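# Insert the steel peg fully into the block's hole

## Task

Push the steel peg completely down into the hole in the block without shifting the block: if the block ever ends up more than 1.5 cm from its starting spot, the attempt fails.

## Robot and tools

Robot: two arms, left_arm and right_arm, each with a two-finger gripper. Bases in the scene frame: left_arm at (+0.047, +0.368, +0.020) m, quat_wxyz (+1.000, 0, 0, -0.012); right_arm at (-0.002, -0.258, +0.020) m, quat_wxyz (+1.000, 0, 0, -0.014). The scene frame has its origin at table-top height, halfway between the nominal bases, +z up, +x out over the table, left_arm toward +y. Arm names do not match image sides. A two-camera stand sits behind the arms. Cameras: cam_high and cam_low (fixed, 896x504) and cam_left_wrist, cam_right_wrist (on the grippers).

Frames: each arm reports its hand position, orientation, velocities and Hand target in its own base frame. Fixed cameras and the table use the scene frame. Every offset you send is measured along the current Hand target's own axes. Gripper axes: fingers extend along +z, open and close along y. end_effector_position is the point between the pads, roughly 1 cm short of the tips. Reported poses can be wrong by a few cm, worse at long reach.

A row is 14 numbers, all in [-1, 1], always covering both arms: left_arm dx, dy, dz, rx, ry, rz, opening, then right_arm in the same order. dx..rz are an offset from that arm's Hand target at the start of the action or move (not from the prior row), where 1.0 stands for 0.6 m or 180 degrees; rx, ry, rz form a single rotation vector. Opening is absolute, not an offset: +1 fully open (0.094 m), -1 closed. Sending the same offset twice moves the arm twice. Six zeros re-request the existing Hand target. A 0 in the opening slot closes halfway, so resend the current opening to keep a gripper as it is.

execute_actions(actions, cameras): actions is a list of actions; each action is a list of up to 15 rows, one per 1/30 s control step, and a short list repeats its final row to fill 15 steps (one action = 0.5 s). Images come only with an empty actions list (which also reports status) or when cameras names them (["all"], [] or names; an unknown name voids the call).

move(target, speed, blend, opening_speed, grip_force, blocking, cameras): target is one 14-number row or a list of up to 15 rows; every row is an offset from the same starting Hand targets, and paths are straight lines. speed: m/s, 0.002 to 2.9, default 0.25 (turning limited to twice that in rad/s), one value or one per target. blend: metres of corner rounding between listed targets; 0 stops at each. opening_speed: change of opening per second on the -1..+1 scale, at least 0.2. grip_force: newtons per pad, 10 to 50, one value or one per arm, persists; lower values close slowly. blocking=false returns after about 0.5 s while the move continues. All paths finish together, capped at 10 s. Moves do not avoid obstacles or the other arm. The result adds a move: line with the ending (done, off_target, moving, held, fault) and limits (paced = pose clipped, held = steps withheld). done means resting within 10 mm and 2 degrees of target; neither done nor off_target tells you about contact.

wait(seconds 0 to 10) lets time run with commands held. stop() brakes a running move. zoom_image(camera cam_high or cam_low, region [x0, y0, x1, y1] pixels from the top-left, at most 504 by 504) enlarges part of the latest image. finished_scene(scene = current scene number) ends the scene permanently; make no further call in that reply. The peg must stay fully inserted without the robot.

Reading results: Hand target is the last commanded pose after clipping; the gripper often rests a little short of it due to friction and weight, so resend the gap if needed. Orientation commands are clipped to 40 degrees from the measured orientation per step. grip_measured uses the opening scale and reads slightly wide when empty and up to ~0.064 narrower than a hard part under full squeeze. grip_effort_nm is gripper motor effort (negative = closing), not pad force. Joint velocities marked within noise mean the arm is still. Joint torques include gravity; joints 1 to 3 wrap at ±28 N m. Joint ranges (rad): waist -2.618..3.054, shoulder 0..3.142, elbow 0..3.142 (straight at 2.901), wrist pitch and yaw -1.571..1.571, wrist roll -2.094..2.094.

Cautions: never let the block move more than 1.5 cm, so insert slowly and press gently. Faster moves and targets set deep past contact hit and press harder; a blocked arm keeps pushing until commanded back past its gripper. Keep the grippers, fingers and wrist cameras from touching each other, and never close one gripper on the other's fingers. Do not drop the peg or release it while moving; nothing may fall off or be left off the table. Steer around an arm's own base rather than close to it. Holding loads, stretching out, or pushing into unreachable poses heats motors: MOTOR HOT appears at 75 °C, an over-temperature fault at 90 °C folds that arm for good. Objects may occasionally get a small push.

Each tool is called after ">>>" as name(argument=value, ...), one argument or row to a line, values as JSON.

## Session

>>> execute_actions(
  actions=[],
)

Scene clock: 0.00 s.
left_arm: end_effector_position=(+0.3992, +0.0262, +0.0941) grip_measured=+1.000 grip_effort_nm=n/a end_effector_quat_wxyz=(+0.573, -0.046, +0.816, +0.057) | right_arm: end_effector_position=(+0.4001, -0.0093, +0.1065) grip_measured=+1.000 grip_effort_nm=n/a end_effector_quat_wxyz=(+0.590, +0.030, +0.804, -0.062)
Joint positions: left_arm=[-0.005 1.557 0.378 0.831 -0.15 -0.011 0.094] | right_arm=[0.061 1.537 0.373 0.858 0.194 -0.006 0.094]
Joint velocities: within noise
Joint torques (N m): no reading
Heat: left arm: 23 °C; right arm: 24 °C.
Hand target: left_arm +0.3986, +0.0263, +0.0922; +0.569, -0.046, +0.819, +0.057 | right_arm +0.4040, -0.0093, +0.1179; +0.604, +0.032, +0.794, -0.061
Tool commands: left_gripper/opening=+1.0 right_gripper/opening=+1.0

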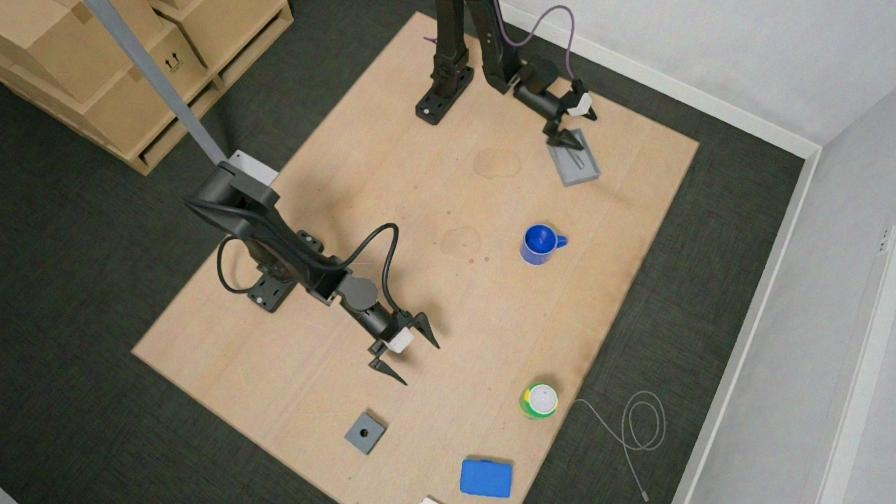

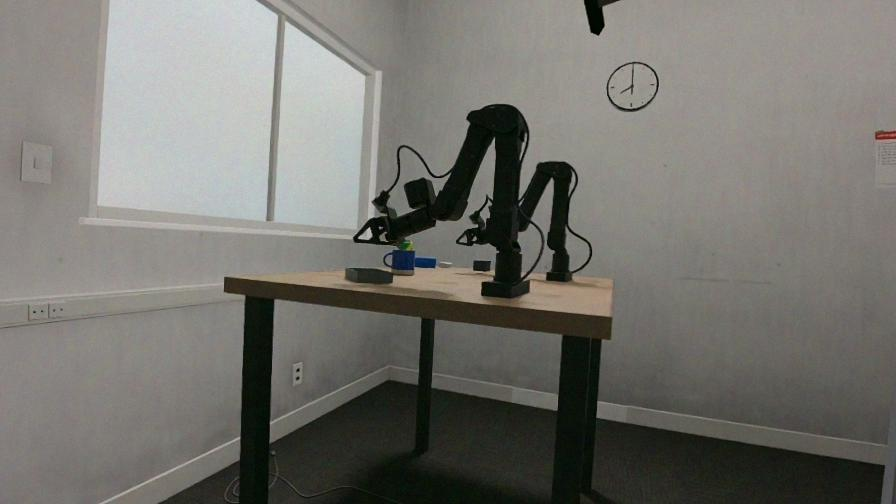

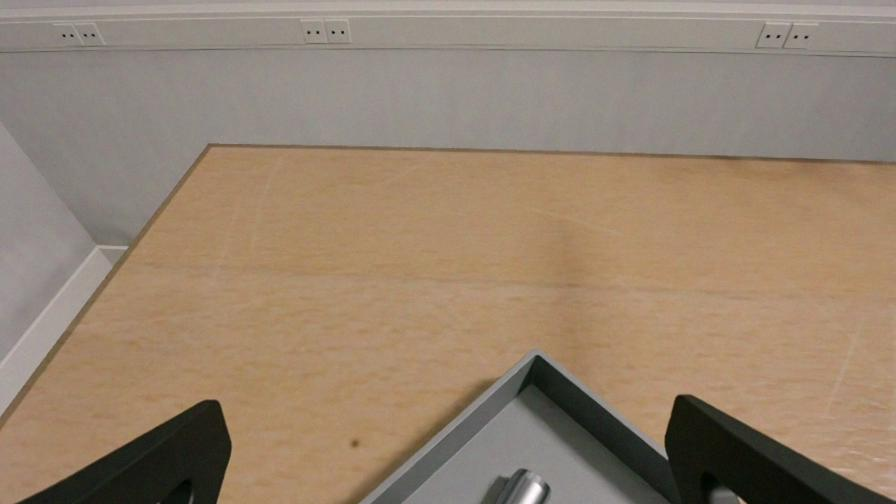

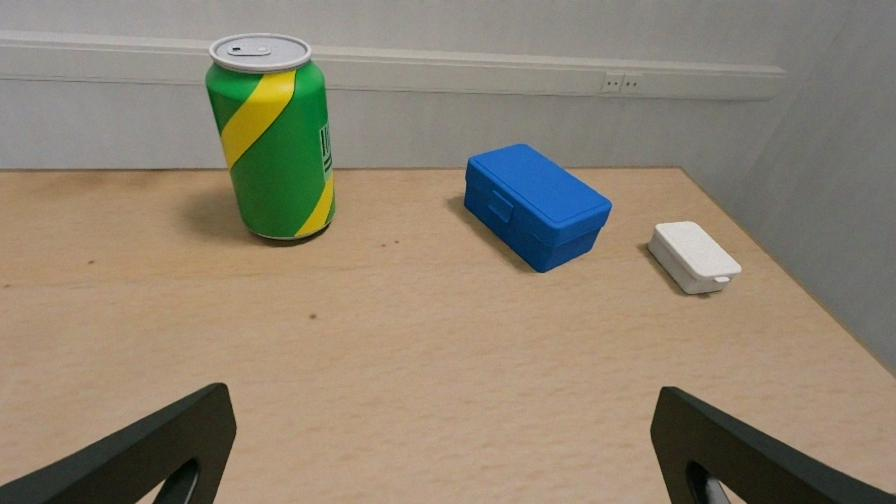

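>>> zoom_image(
  camera="cam_high",
  region=[530, 110, 620, 200],
)

>>> zoom_image(
  camera="cam_high",
  region=[320, 390, 410, 480],
)

Scaled by 5.600.

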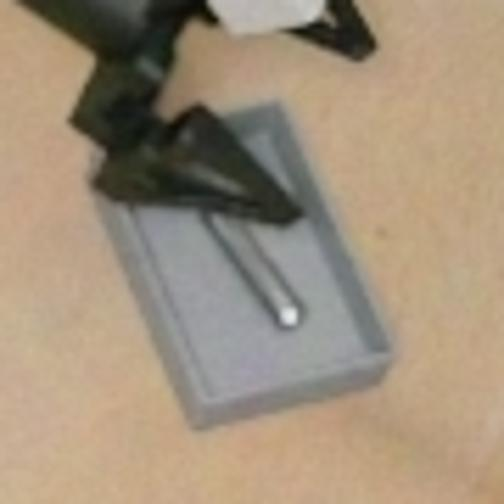

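Scaled by 5.600.

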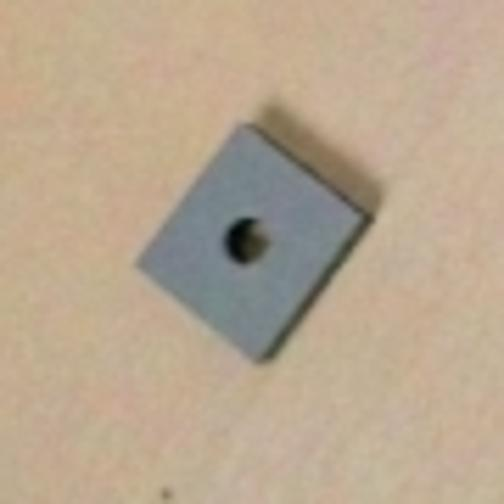

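>>> move(
  target=[-0.0363,0.0018,0.0612,0.1058,0.3761,0.1281,-0.3, 0.0297,-0.3093,0.0417,0.0526,0.414,0.1014,1],
  speed=0.4,
  cameras=["cam_left_wrist","cam_right_wrist"],
)

Scene clock: 12.23 s.
left_arm: end_effector_position=(+0.4391, +0.0336, +0.1050) grip_measured=-0.298 grip_effort_nm=-0.15 end_effector_quat_wxyz=(+0.011, +0.166, +0.986, -0.002) | right_arm: end_effector_position=(+0.3968, -0.1937, +0.1040) grip_measured=+1.000 grip_effort_nm=0.03 end_effector_quat_wxyz=(-0.002, +0.228, +0.974, +0.004)
Joint positions: left_arm=[0.078 2.246 2.128 -1.432 0.01 0.412 0.033] | right_arm=[-0.459 2.29 2.198 -1.485 -0.006 0.001 0.094]
Joint torques (N m): left_arm=[-0.5 -8.58 9.17 0.27 -0.06 0.09] | right_arm=[0.01 -10.65 6.95 0.09 -0.01 -0.13]
Heat: left arm: 24 °C; right arm: 26 °C.
Hand target: left_arm +0.4400, +0.0329, +0.0999; -0.001, +0.173, +0.985, +0.000 | right_arm +0.4000, -0.1969, +0.1050; +0.000, +0.225, +0.974, +0.000
Off the commanded pose: left_arm 0.005 m, 2 deg | right_arm 0.005 m, 1 deg.
move: done
Images, in order (width x height): cam_left_wrist 896x504, cam_right_wrist 896x504.

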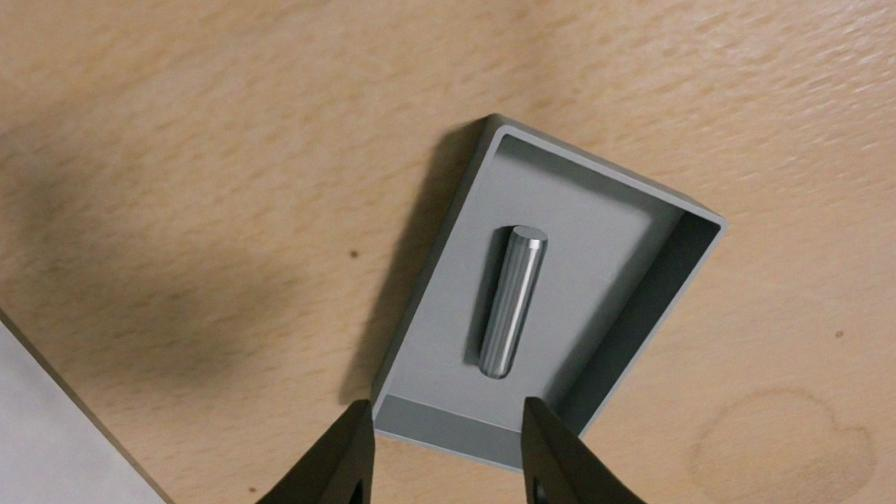

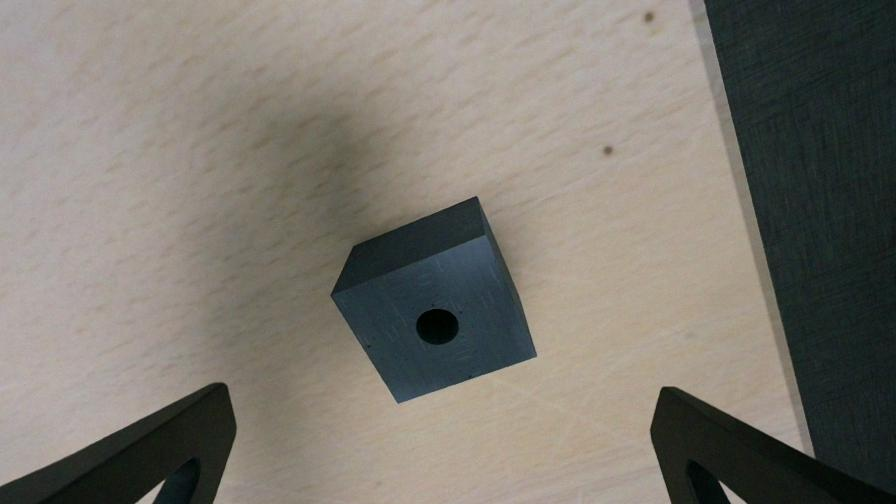

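>>> move(
  target=[
    [0.043,-0.0497,0.1382,0,0,0.0472,-0.3, 0.1742,0.243,-0.075,-0.1133,-0.4906,-0.1133,1],
    [0.043,-0.0497,0.1382,0,0,0.0472,-0.3, 0.4398,0.5215,-0.075,-0.2511,-0.453,-0.2511,1],
    [0.043,-0.0497,0.1382,0,0,0.0472,-0.3, 0.6018,0.5686,-0.0583,-0.327,-0.4186,-0.327,1],
  ],
  speed=0.35,
  blend=[0.04,0.04,0],
  cameras=["cam_left_wrist"],
)

Scene clock: 27.97 s.
left_arm: end_effector_position=(+0.4062, +0.0150, +0.0098) grip_measured=-0.298 grip_effort_nm=-0.15 end_effector_quat_wxyz=(-0.010, +0.238, +0.971, -0.008) | right_arm: end_effector_position=(+0.2266, +0.2662, +0.1208) grip_measured=+1.000 grip_effort_nm=0.03 end_effector_quat_wxyz=(+0.614, -0.307, +0.669, +0.285)
Joint positions: left_arm=[0.039 2.183 1.644 -1.056 0.009 0.519 0.033] | right_arm=[0.86 1.589 0.08 1.426 -0.005 0.003 0.094]
Joint torques (N m): left_arm=[-0.61 -12.67 4.7 0.47 -0.05 0.09] | right_arm=[0.58 -3.33 2.96 2.49 -0.05 -0.17]
Heat: left arm: 26 °C; right arm: 26 °C.
Hand target: left_arm +0.4055, +0.0138, +0.0171; -0.001, +0.246, +0.969, +0.000 | right_arm +0.2252, +0.2680, +0.1401; +0.641, -0.299, +0.641, +0.299
Off the commanded pose: left_arm 0.007 m, 2 deg | right_arm 0.019 m, 5 deg.
move: off_target (right_arm)
Images, in order (width x height): cam_left_wrist 896x504.

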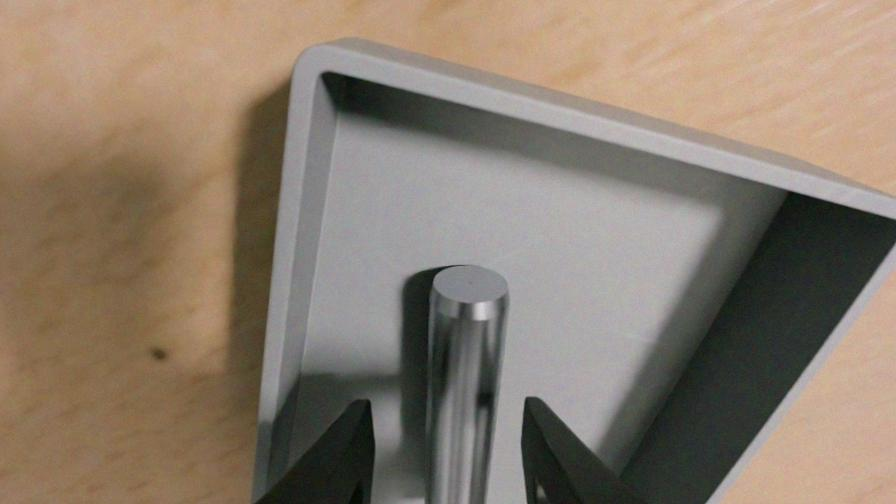

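>>> move(
  target=[
    [0,-0.0062,0.025,0,0,0.0106,-0.3, 0,0,0,0,0,0,1],
    [0,-0.0062,0.025,0,0,0.0106,-0.9, 0,0,0,0,0,0,1],
  ],
  speed=0.06,
  opening_speed=0.8,
  cameras=["cam_left_wrist"],
)

Scene clock: 33.70 s.
left_arm: end_effector_position=(+0.4056, +0.0117, -0.0005) grip_measured=-0.654 grip_effort_nm=-1.06 end_effector_quat_wxyz=(-0.005, +0.254, +0.967, -0.006) | right_arm: end_effector_position=(+0.2265, +0.2663, +0.1208) grip_measured=+1.000 grip_effort_nm=0.03 end_effector_quat_wxyz=(+0.614, -0.308, +0.669, +0.285)
Joint positions: left_arm=[0.03 2.182 1.599 -1 0.008 0.544 0.016] | right_arm=[0.861 1.589 0.08 1.426 -0.005 0.003 0.094]
Joint torques (N m): left_arm=[-0.58 -11.63 4.66 0.5 -0.04 0.09] | right_arm=[0.5 -3.18 2.85 2.5 -0.02 -0.12]
Heat: left arm: 26 °C; right arm: 29 °C.
Hand target: left_arm +0.4037, +0.0104, +0.0021; -0.001, +0.262, +0.965, +0.000 | right_arm +0.2251, +0.2681, +0.1401; +0.641, -0.299, +0.641, +0.299
Off the commanded pose: left_arm 0.003 m, 1 deg | right_arm 0.019 m, 5 deg.
move: off_target (right_arm)
Images, in order (width x height): cam_left_wrist 896x504.

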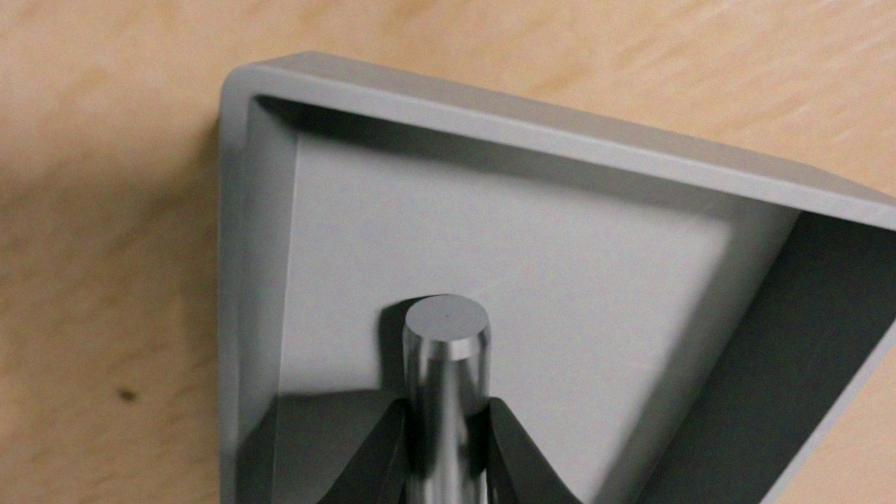

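>>> move(
  target=[
    [0,0,-0.12,0,0,0,-0.9, -0.0167,0,0,0,-0.0167,0,1],
    [-0.0403,-0.5265,-0.225,0,0,-0.4456,-0.9, -0.0167,0,0,0,-0.0167,0,1],
  ],
  speed=0.3,
  blend=[0.03,0],
  cameras=["cam_left_wrist","cam_right_wrist"],
)

>>> zoom_image(
  camera="cam_right_wrist",
  region=[340, 80, 560, 280],
)

Scene clock: 42.43 s.
left_arm: end_effector_position=(+0.2628, -0.2744, +0.1366) grip_measured=-0.654 grip_effort_nm=-1.06 end_effector_quat_wxyz=(-0.001, -0.416, +0.909, -0.007) | right_arm: end_effector_position=(+0.2266, +0.2664, +0.1189) grip_measured=+1.000 grip_effort_nm=0.03 end_effector_quat_wxyz=(+0.613, -0.308, +0.670, +0.284)
Joint positions: left_arm=[-0.807 1.984 1.85 -1.423 0.006 -1.665 0.016] | right_arm=[0.861 1.599 0.08 1.432 -0.005 0.003 0.094]
Joint torques (N m): left_arm=[0.06 -7.3 9.47 0.22 -0.01 -0.1] | right_arm=[0.72 -3.41 2.7 2.88 -0.04 -0.11]
Heat: left arm: 26 °C; right arm: 32 °C.
Hand target: left_arm +0.2650, -0.2744, +0.1371; +0.000, -0.421, +0.907, +0.001 | right_arm +0.2251, +0.2681, +0.1502; +0.658, -0.291, +0.624, +0.307
Off the commanded pose: left_arm 0.002 m, 1 deg | right_arm 0.031 m, 8 deg.
joint sent to its limit (right arm) — joint 4 (wrist pitch), upper limit. The joint targets still meet the commanded pose.
move: off_target (right_arm)
Images, in order (width x height): cam_left_wrist 896x504, cam_right_wrist 896x504.

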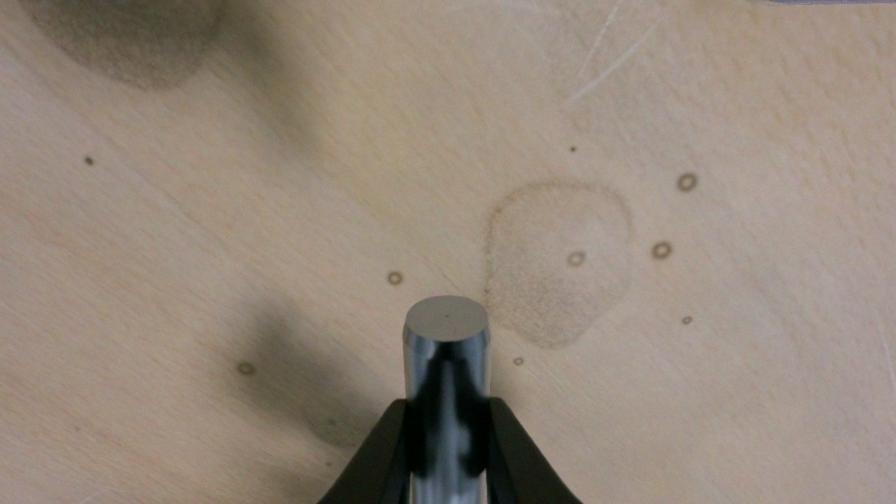

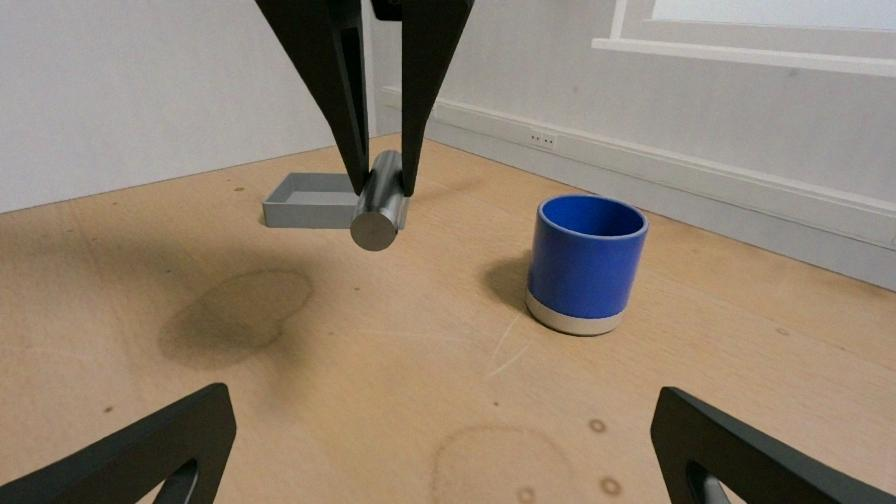

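Scaled by 2.291.

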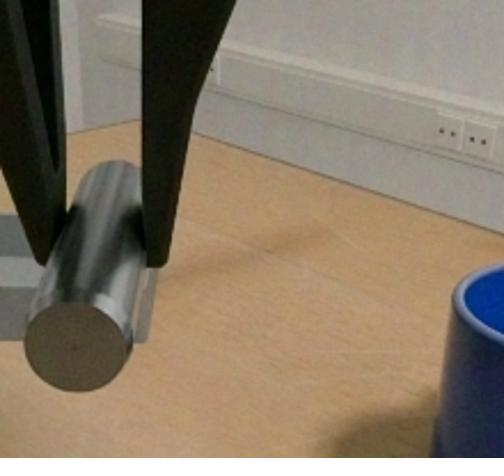

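>>> move(
  target=[0,0,0,0,0,0,-0.9, 0.0265,0.0327,0.0827,-0.0161,0.025,0,1],
  speed=0.15,
  cameras=["cam_right_wrist"],
)

>>> zoom_image(
  camera="cam_right_wrist",
  region=[320, 130, 580, 390],
)

Scene clock: 51.23 s.
left_arm: end_effector_position=(+0.2627, -0.2743, +0.1366) grip_measured=-0.654 grip_effort_nm=-1.06 end_effector_quat_wxyz=(-0.001, -0.416, +0.909, -0.007) | right_arm: end_effector_position=(+0.2422, +0.3140, +0.1303) grip_measured=+1.000 grip_effort_nm=0.03 end_effector_quat_wxyz=(+0.618, -0.319, +0.651, +0.305)
Joint positions: left_arm=[-0.807 1.984 1.85 -1.423 0.006 -1.666 0.016] | right_arm=[0.909 1.718 0.261 1.406 -0.005 0.003 0.094]
Joint torques (N m): left_arm=[0.06 -7.28 9.47 0.21 -0.01 -0.09] | right_arm=[0.61 -4.68 4.41 1.79 -0.07 -0.07]
Heat: left arm: 26 °C; right arm: 34 °C.
Hand target: left_arm +0.2650, -0.2744, +0.1371; +0.000, -0.421, +0.907, +0.001 | right_arm +0.2425, +0.3192, +0.1369; +0.625, -0.319, +0.641, +0.310
Off the commanded pose: left_arm 0.002 m, 1 deg | right_arm 0.009 m, 2 deg.
move: done
Images, in order (width x height): cam_right_wrist 896x504.

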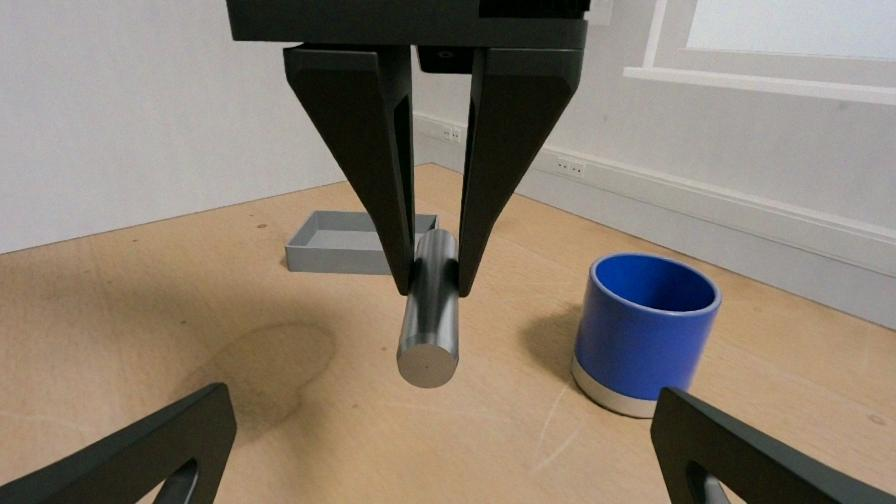

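Scaled by 1.938.

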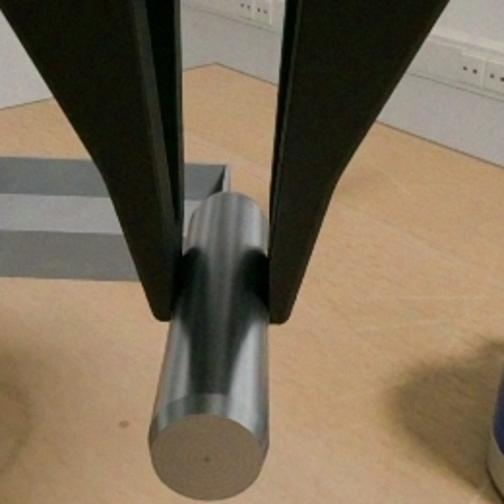

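>>> move(
  target=[0,0,0,0,0,0,-0.9, 0.0178,0.0062,0.0737,0,0,0,1],
  speed=0.1,
  cameras=["cam_right_wrist"],
)

>>> zoom_image(
  camera="cam_right_wrist",
  region=[330, 240, 590, 504],
)

Scene clock: 60.77 s.
left_arm: end_effector_position=(+0.2627, -0.2743, +0.1366) grip_measured=-0.654 grip_effort_nm=-1.06 end_effector_quat_wxyz=(-0.001, -0.416, +0.909, -0.007) | right_arm: end_effector_position=(+0.2641, +0.3518, +0.1172) grip_measured=+1.000 grip_effort_nm=0.03 end_effector_quat_wxyz=(+0.614, -0.324, +0.651, +0.307)
Joint positions: left_arm=[-0.807 1.984 1.85 -1.423 0.006 -1.666 0.016] | right_arm=[0.924 1.893 0.43 1.405 -0.001 0.003 0.094]
Joint torques (N m): left_arm=[0.08 -7.25 9.46 0.21 -0.01 -0.09] | right_arm=[0.68 -5.93 4.77 1.83 0.11 -0.02]
Heat: left arm: 27 °C; right arm: 33 °C.
Hand target: left_arm +0.2650, -0.2744, +0.1371; +0.000, -0.421, +0.907, +0.001 | right_arm +0.2661, +0.3565, +0.1251; +0.625, -0.319, +0.641, +0.310
Off the commanded pose: left_arm 0.002 m, 1 deg | right_arm 0.009 m, 2 deg.
move: done
Images, in order (width x height): cam_right_wrist 896x504.

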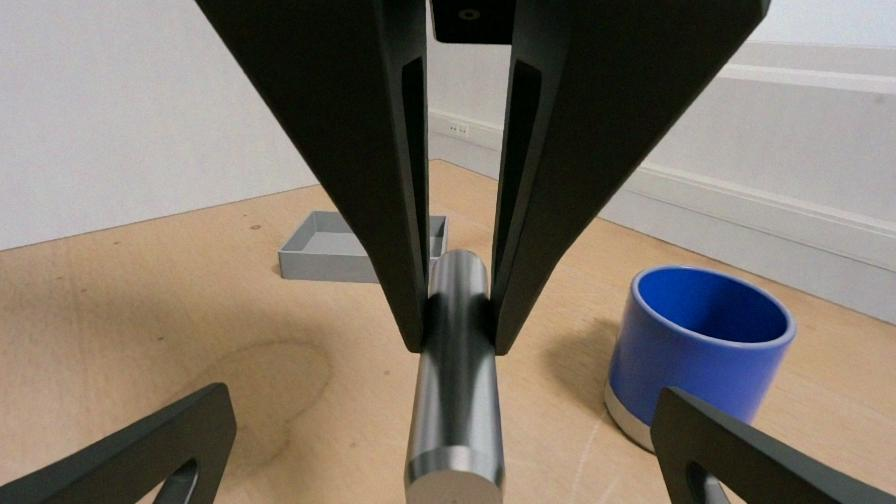

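Scaled by 1.909.

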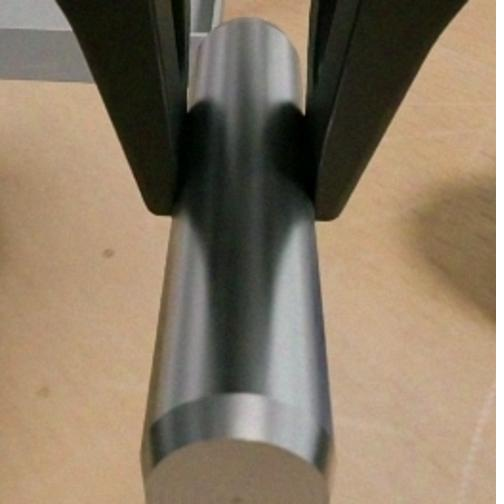

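>>> move(
  target=[
    [0,0,0,0,0,0,-0.9, 0,-0.0065,0,0.009,0,0,1],
    [0,0,0,0,0,0,-0.9, 0,-0.0065,0,0.009,0,0,-0.3],
  ],
  speed=0.06,
  cameras=["cam_right_wrist"],
)

Scene clock: 65.17 s.
left_arm: end_effector_position=(+0.2627, -0.2743, +0.1366) grip_measured=-0.654 grip_effort_nm=-1.06 end_effector_quat_wxyz=(-0.001, -0.416, +0.909, -0.007) | right_arm: end_effector_position=(+0.2673, +0.3492, +0.1173) grip_measured=-0.299 grip_effort_nm=-0.04 end_effector_quat_wxyz=(+0.618, -0.315, +0.656, +0.298)
Joint positions: left_arm=[-0.807 1.984 1.85 -1.423 0.006 -1.666 0.016] | right_arm=[0.928 1.893 0.43 1.405 0.031 0.003 0.033]
Joint torques (N m): left_arm=[0.06 -7.28 9.48 0.21 -0.01 -0.09] | right_arm=[0.57 -5.9 4.85 1.83 0.11 -0.1]
Heat: left arm: 27 °C; right arm: 33 °C.
Hand target: left_arm +0.2650, -0.2744, +0.1371; +0.000, -0.421, +0.907, +0.001 | right_arm +0.2691, +0.3542, +0.1251; +0.630, -0.310, +0.645, +0.301
Off the commanded pose: left_arm 0.002 m, 1 deg | right_arm 0.009 m, 2 deg.
move: done
Images, in order (width x height): cam_right_wrist 896x504.

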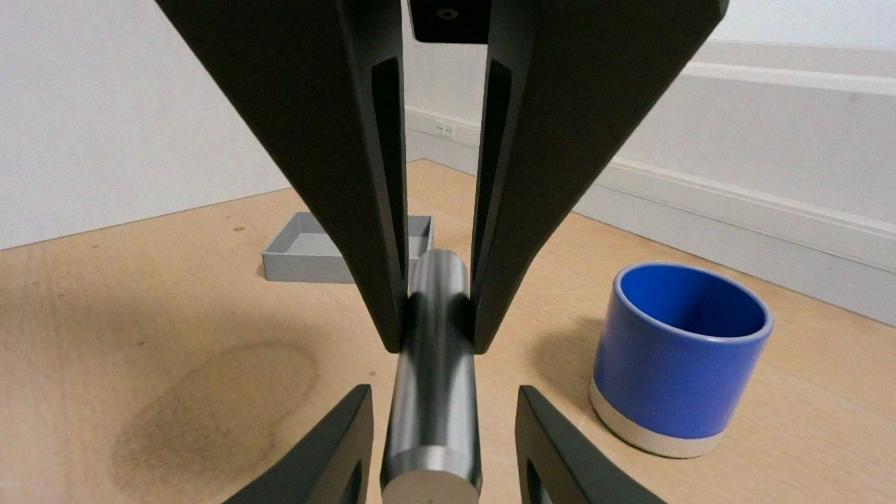

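>>> move(
  target=[
    [0,0,0,0,0,0,-0.9, 0,0.0035,0,0,0,0,-0.3],
    [0,0,0,0,0,0,-0.9, 0,0.0035,0,0,0,0,-0.9],
  ],
  speed=0.06,
  opening_speed=0.6,
  cameras=["cam_right_wrist"],
)

Scene clock: 68.40 s.
left_arm: end_effector_position=(+0.2627, -0.2743, +0.1366) grip_measured=-0.654 grip_effort_nm=-1.06 end_effector_quat_wxyz=(-0.001, -0.417, +0.909, -0.007) | right_arm: end_effector_position=(+0.2657, +0.3504, +0.1172) grip_measured=-0.677 grip_effort_nm=-0.99 end_effector_quat_wxyz=(+0.618, -0.315, +0.656, +0.297)
Joint positions: left_arm=[-0.807 1.984 1.85 -1.423 0.006 -1.668 0.016] | right_arm=[0.936 1.893 0.43 1.405 0.04 0.003 0.015]
Joint torques (N m): left_arm=[0.06 -7.27 9.47 0.21 0 -0.06] | right_arm=[0.66 -5.75 4.64 1.86 0.08 -0.1]
Heat: left arm: 27 °C; right arm: 33 °C.
Hand target: left_arm +0.2650, -0.2744, +0.1371; +0.000, -0.421, +0.907, +0.001 | right_arm +0.2675, +0.3555, +0.1251; +0.630, -0.310, +0.645, +0.301
Off the commanded pose: left_arm 0.002 m, 1 deg | right_arm 0.010 m, 2 deg.
move: done
Images, in order (width x height): cam_right_wrist 896x504.

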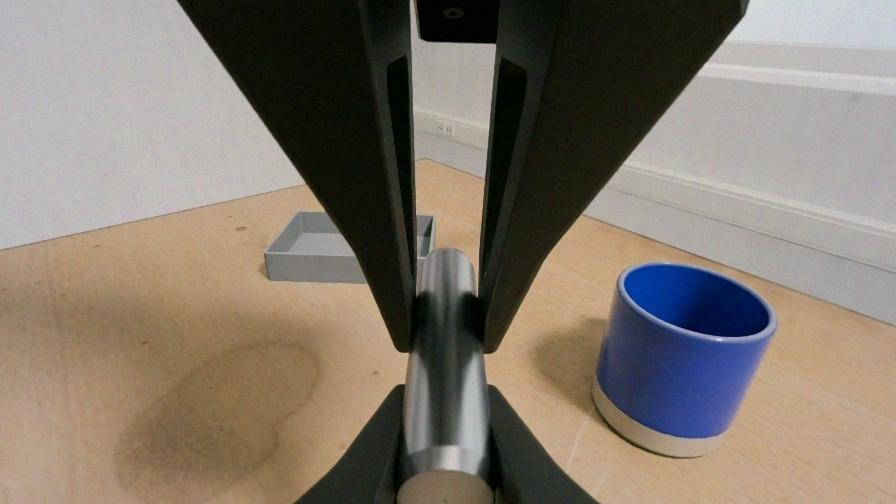

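>>> move(
  target=[
    [0,0,0,0,0,0,-0.2, 0,0,0,0,0,0,-0.9],
    [0,0,-0.1333,0,0,0,-0.2, 0,0,0,0,0,0,-0.9],
    [0,0,-0.1333,0,0,0,-0.2, -0.0227,-0.0053,-0.0937,0,0,0,-0.9],
    [0,0,-0.1333,0,0,0,-0.2, -0.037,-0.241,-0.161,0.1289,0,0,-0.9],
    [-0.0305,-0.0505,-0.105,0.139,-0.1256,0.5188,-0.2, -0.0318,-0.5305,-0.3347,0.2844,0,0,-0.9],
    [0.2688,-0.2935,-0.0465,0.55,-0.2437,0.55,-0.2, 0.016,-0.6892,-0.5815,0.3229,0.4118,0.3309,-0.9],
  ],
  speed=[0.1,0.2,0.25,0.3,0.4,0.4],
  blend=[0,0.02,0.02,0.03,0.03,0],
  cameras=["cam_left_wrist","cam_right_wrist"],
)

Scene clock: 100.77 s.
left_arm: end_effector_position=(+0.2958, -0.5043, +0.1696) grip_measured=-0.202 grip_effort_nm=0.08 end_effector_quat_wxyz=(+0.532, +0.462, +0.538, -0.463) | right_arm: end_effector_position=(+0.3673, -0.1709, +0.1193) grip_measured=-0.677 grip_effort_nm=-1.00 end_effector_quat_wxyz=(-0.009, +0.215, +0.976, +0.004)
Joint positions: left_arm=[-0.882 2.151 1.18 0.965 0.544 -0.003 0.037] | right_arm=[-0.44 2.126 1.993 -1.456 -0.005 -0.006 0.015]
Joint torques (N m): left_arm=[-0.54 -7.83 8.88 2.1 0.09 0.02] | right_arm=[-0.2 -10.43 7.68 0.16 0.05 -0.05]
Heat: left arm: 28 °C; right arm: 35 °C.
Hand target: left_arm +0.2956, -0.5111, +0.1648; +0.532, +0.466, +0.533, -0.466 | right_arm +0.3716, -0.1756, +0.1250; +0.000, +0.216, +0.976, -0.001
Off the commanded pose: left_arm 0.008 m, 1 deg | right_arm 0.008 m, 1 deg.
move: done
Images, in order (width x height): cam_left_wrist 896x504, cam_right_wrist 896x504.

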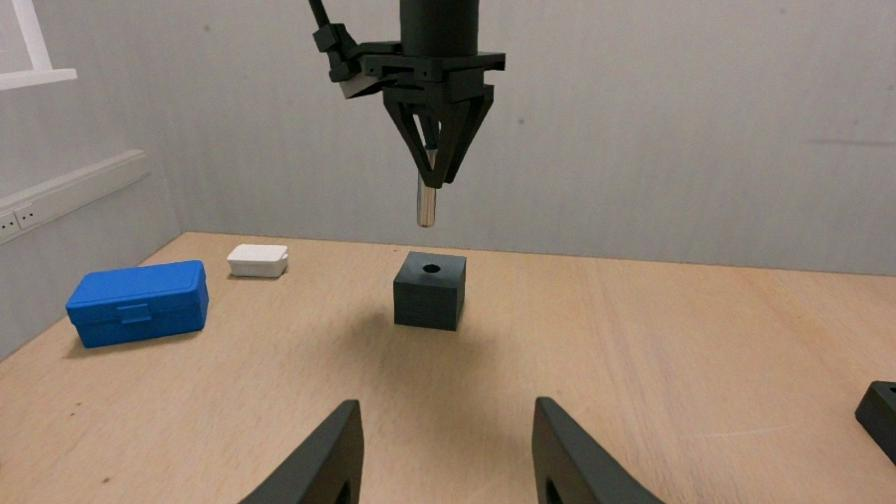

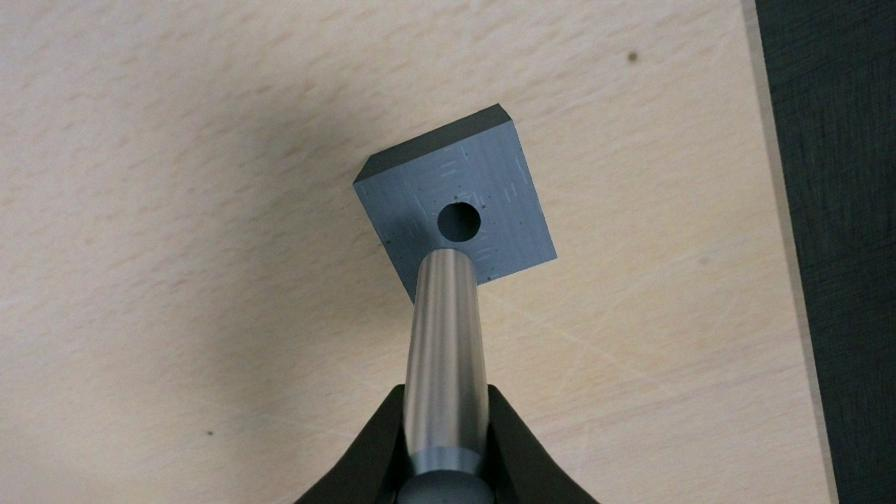

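>>> zoom_image(
  camera="cam_left_wrist",
  region=[380, 150, 490, 340],
)

>>> zoom_image(
  camera="cam_right_wrist",
  region=[370, 170, 550, 350],
)

Scaled by 2.653.

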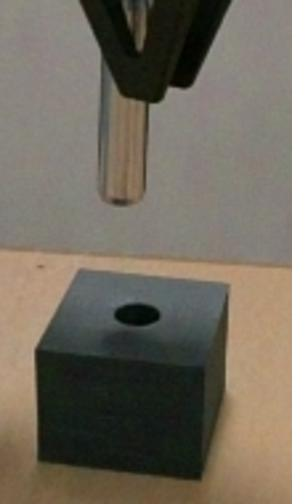

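Scaled by 2.800.

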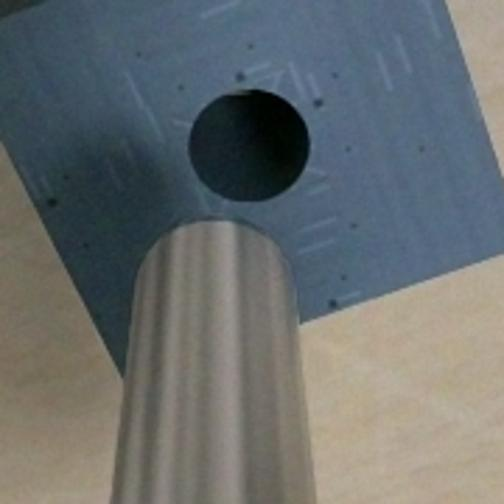

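>>> zoom_image(
  camera="cam_right_wrist",
  region=[380, 240, 510, 504],
)

>>> zoom_image(
  camera="cam_left_wrist",
  region=[395, 160, 465, 235],
)

Scaled by 1.909.

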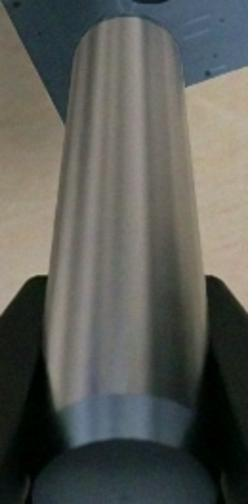

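Scaled by 6.720.

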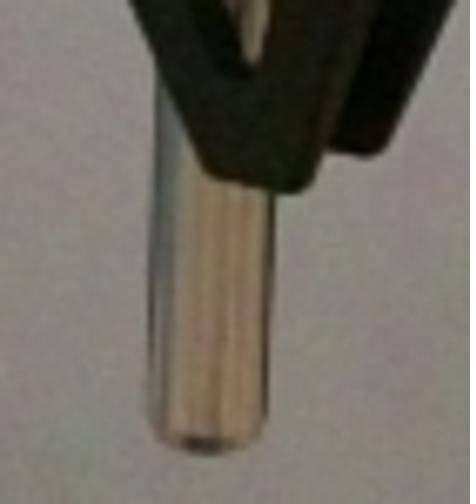

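>>> zoom_image(
  camera="cam_left_wrist",
  region=[385, 240, 475, 340],
)

Scaled by 5.040.

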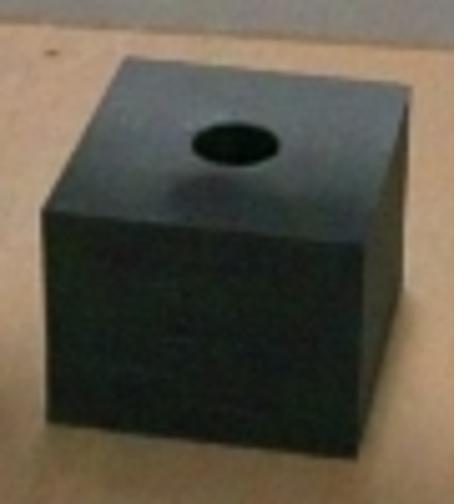

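>>> move(
  target=[0,0,0,0,0,0,-0.2, 0.002,-0.0083,0.05,0,0.0122,0,-0.9],
  speed=0.08,
  cameras=["cam_left_wrist","cam_right_wrist"],
)

>>> zoom_image(
  camera="cam_left_wrist",
  region=[385, 180, 475, 340],
)

>>> zoom_image(
  camera="cam_right_wrist",
  region=[370, 170, 550, 350],
)

Scene clock: 116.73 s.
left_arm: end_effector_position=(+0.2958, -0.5043, +0.1697) grip_measured=-0.202 grip_effort_nm=0.08 end_effector_quat_wxyz=(+0.532, +0.462, +0.538, -0.463) | right_arm: end_effector_position=(+0.3659, -0.1744, +0.0954) grip_measured=-0.677 grip_effort_nm=-1.00 end_effector_quat_wxyz=(-0.026, +0.216, +0.976, +0.008)
Joint positions: left_arm=[-0.882 2.151 1.18 0.965 0.544 -0.003 0.037] | right_arm=[-0.449 2.16 1.95 -1.414 -0.003 -0.013 0.015]
Joint torques (N m): left_arm=[-0.55 -7.82 8.87 2.1 0.1 0.03] | right_arm=[-0.51 -10.58 5.22 0.28 0.07 -0.14]
Heat: left arm: 27 °C; right arm: 32 °C.
Hand target: left_arm +0.2956, -0.5111, +0.1648; +0.532, +0.466, +0.533, -0.466 | right_arm +0.3684, -0.1796, +0.0950; -0.018, +0.216, +0.976, +0.003
Off the commanded pose: left_arm 0.008 m, 1 deg | right_arm 0.006 m, 1 deg.
move: done
Images, in order (width x height): cam_left_wrist 896x504, cam_right_wrist 896x504.

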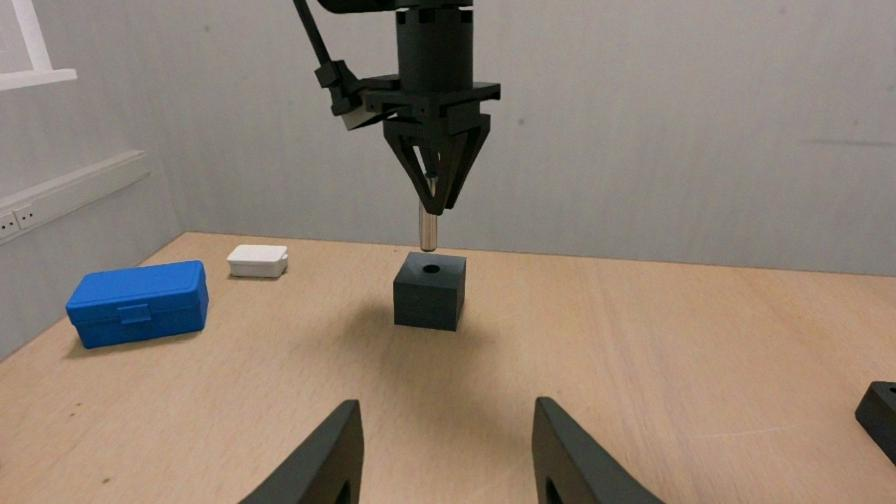

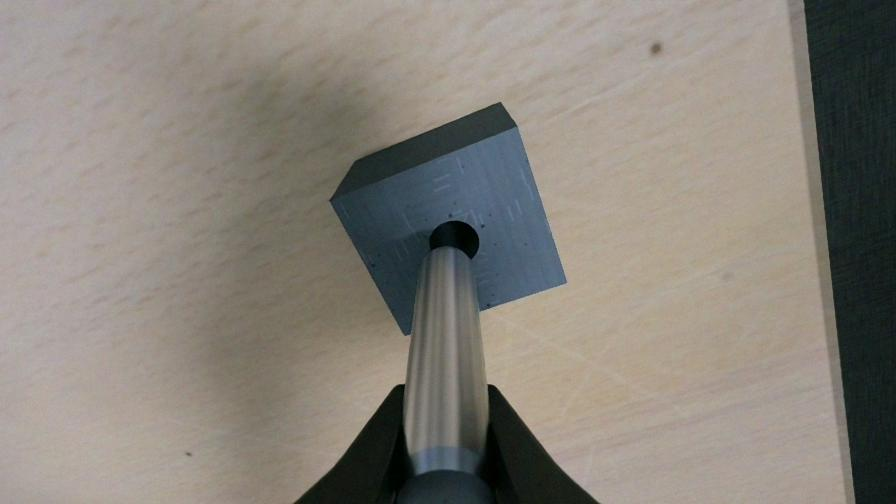

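Scaled by 3.150.

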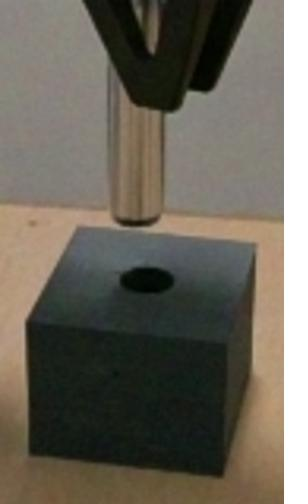

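Scaled by 2.800.

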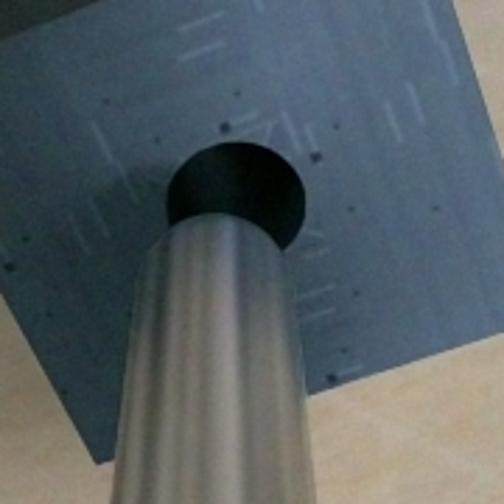

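>>> move(
  target=[0,0,0,0,0,0,-0.2, 0.0022,-0.0035,0.025,0,0,0,-0.9],
  speed=0.05,
  cameras=["cam_left_wrist","cam_right_wrist"],
)

>>> zoom_image(
  camera="cam_left_wrist",
  region=[385, 180, 475, 340],
)

>>> zoom_image(
  camera="cam_right_wrist",
  region=[370, 170, 550, 350],
)

Scene clock: 123.67 s.
left_arm: end_effector_position=(+0.2958, -0.5043, +0.1697) grip_measured=-0.202 grip_effort_nm=0.08 end_effector_quat_wxyz=(+0.532, +0.462, +0.538, -0.463) | right_arm: end_effector_position=(+0.3637, -0.1756, +0.0779) grip_measured=-0.677 grip_effort_nm=-1.00 end_effector_quat_wxyz=(-0.028, +0.216, +0.976, +0.008)
Joint positions: left_arm=[-0.882 2.151 1.18 0.965 0.544 -0.003 0.037] | right_arm=[-0.454 2.16 1.881 -1.35 -0.003 -0.018 0.015]
Joint torques (N m): left_arm=[-0.57 -7.82 8.9 2.1 0.1 0.02] | right_arm=[-0.53 -11.45 4.74 0.27 0.06 -0.12]
Heat: left arm: 27 °C; right arm: 31 °C.
Hand target: left_arm +0.2956, -0.5111, +0.1648; +0.532, +0.466, +0.533, -0.466 | right_arm +0.3658, -0.1807, +0.0801; -0.018, +0.216, +0.976, +0.003
Off the commanded pose: left_arm 0.008 m, 1 deg | right_arm 0.006 m, 1 deg.
move: done
Images, in order (width x height): cam_left_wrist 896x504, cam_right_wrist 896x504.

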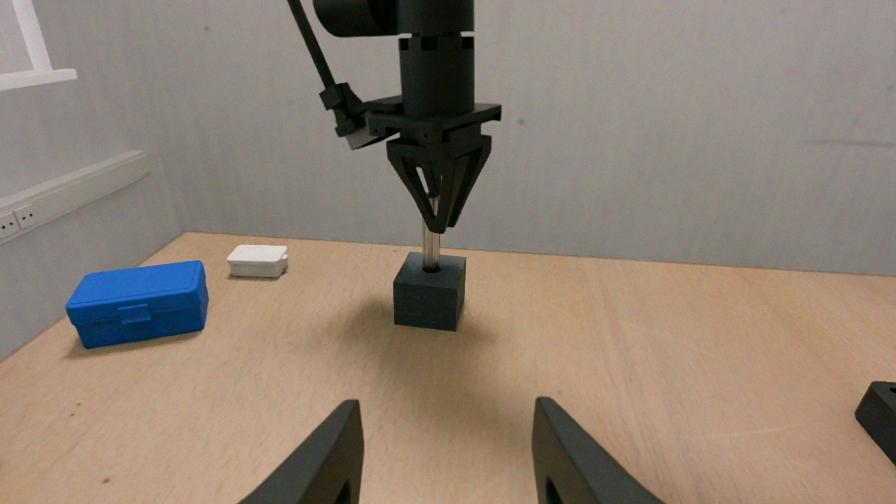

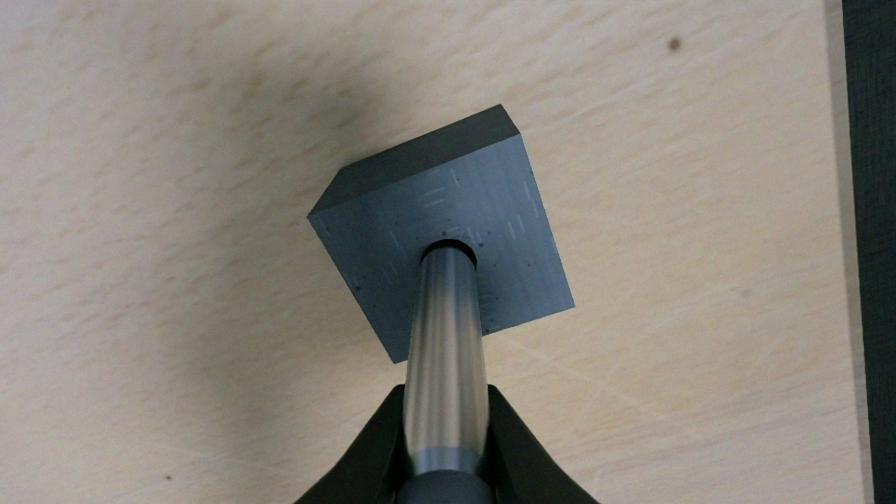

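Scaled by 3.150.

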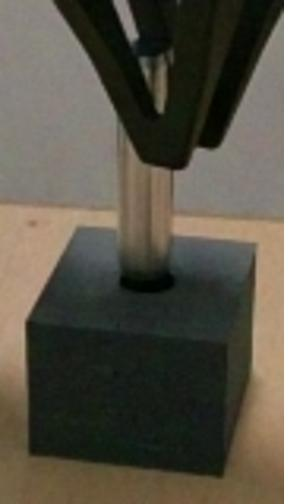

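Scaled by 2.800.

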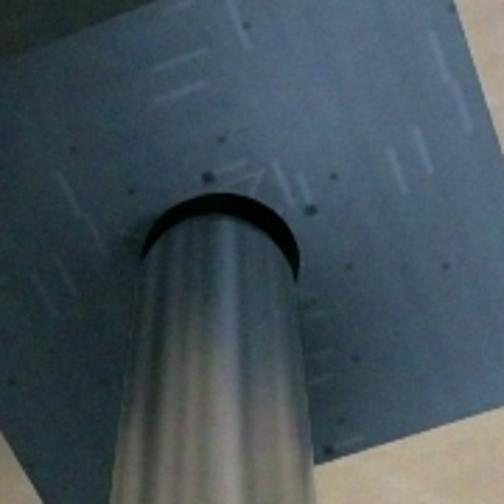

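>>> move(
  target=[0,0,0,0,0,0,-0.2, -0.0006,-0.0006,0.0333,0,0,0,-0.9],
  speed=0.04,
  cameras=["cam_left_wrist","cam_right_wrist"],
)

>>> zoom_image(
  camera="cam_left_wrist",
  region=[385, 180, 475, 340],
)

>>> zoom_image(
  camera="cam_right_wrist",
  region=[370, 190, 550, 370],
)

Scene clock: 127.23 s.
left_arm: end_effector_position=(+0.2958, -0.5043, +0.1697) grip_measured=-0.202 grip_effort_nm=0.08 end_effector_quat_wxyz=(+0.532, +0.462, +0.538, -0.463) | right_arm: end_effector_position=(+0.3632, -0.1756, +0.0599) grip_measured=-0.677 grip_effort_nm=-1.00 end_effector_quat_wxyz=(-0.027, +0.216, +0.976, +0.007)
Joint positions: left_arm=[-0.882 2.151 1.18 0.965 0.544 -0.003 0.037] | right_arm=[-0.454 2.16 1.809 -1.275 -0.002 -0.019 0.015]
Joint torques (N m): left_arm=[-0.55 -7.82 8.88 2.09 0.09 0.03] | right_arm=[-0.59 -11.32 4.9 0.25 0.02 -0.15]
Heat: left arm: 28 °C; right arm: 31 °C.
Hand target: left_arm +0.2956, -0.5111, +0.1648; +0.532, +0.466, +0.533, -0.466 | right_arm +0.3653, -0.1809, +0.0601; -0.018, +0.216, +0.976, +0.003
Off the commanded pose: left_arm 0.008 m, 1 deg | right_arm 0.006 m, 1 deg.
move: done
Images, in order (width x height): cam_left_wrist 896x504, cam_right_wrist 896x504.

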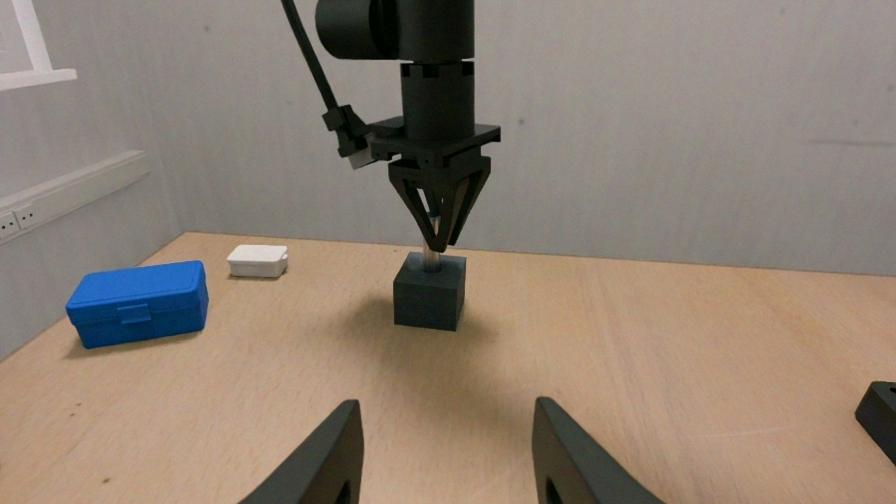

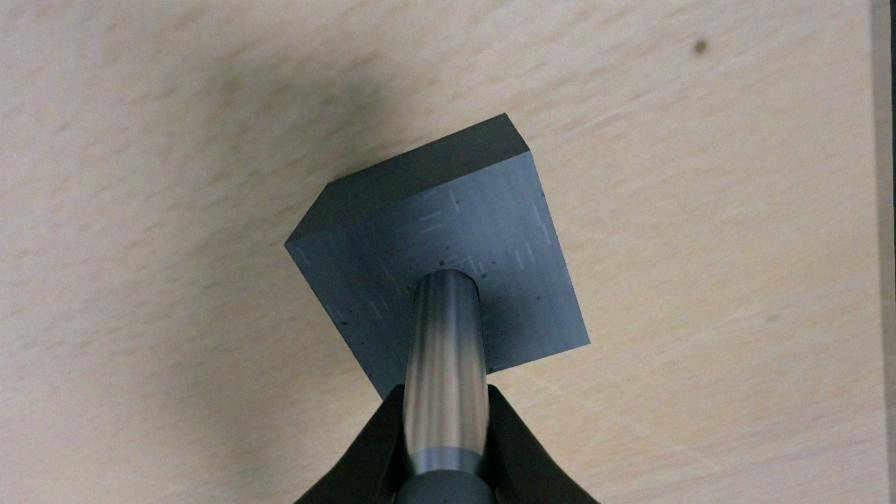

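Scaled by 3.150.

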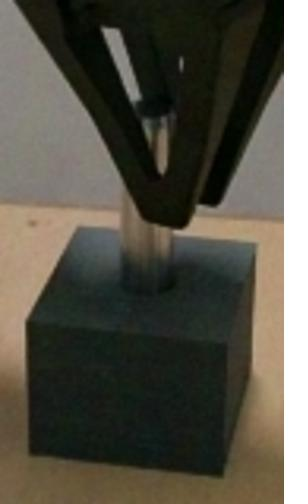

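Scaled by 2.800.

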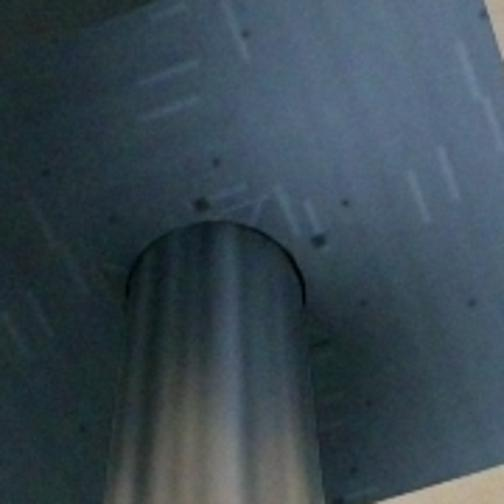

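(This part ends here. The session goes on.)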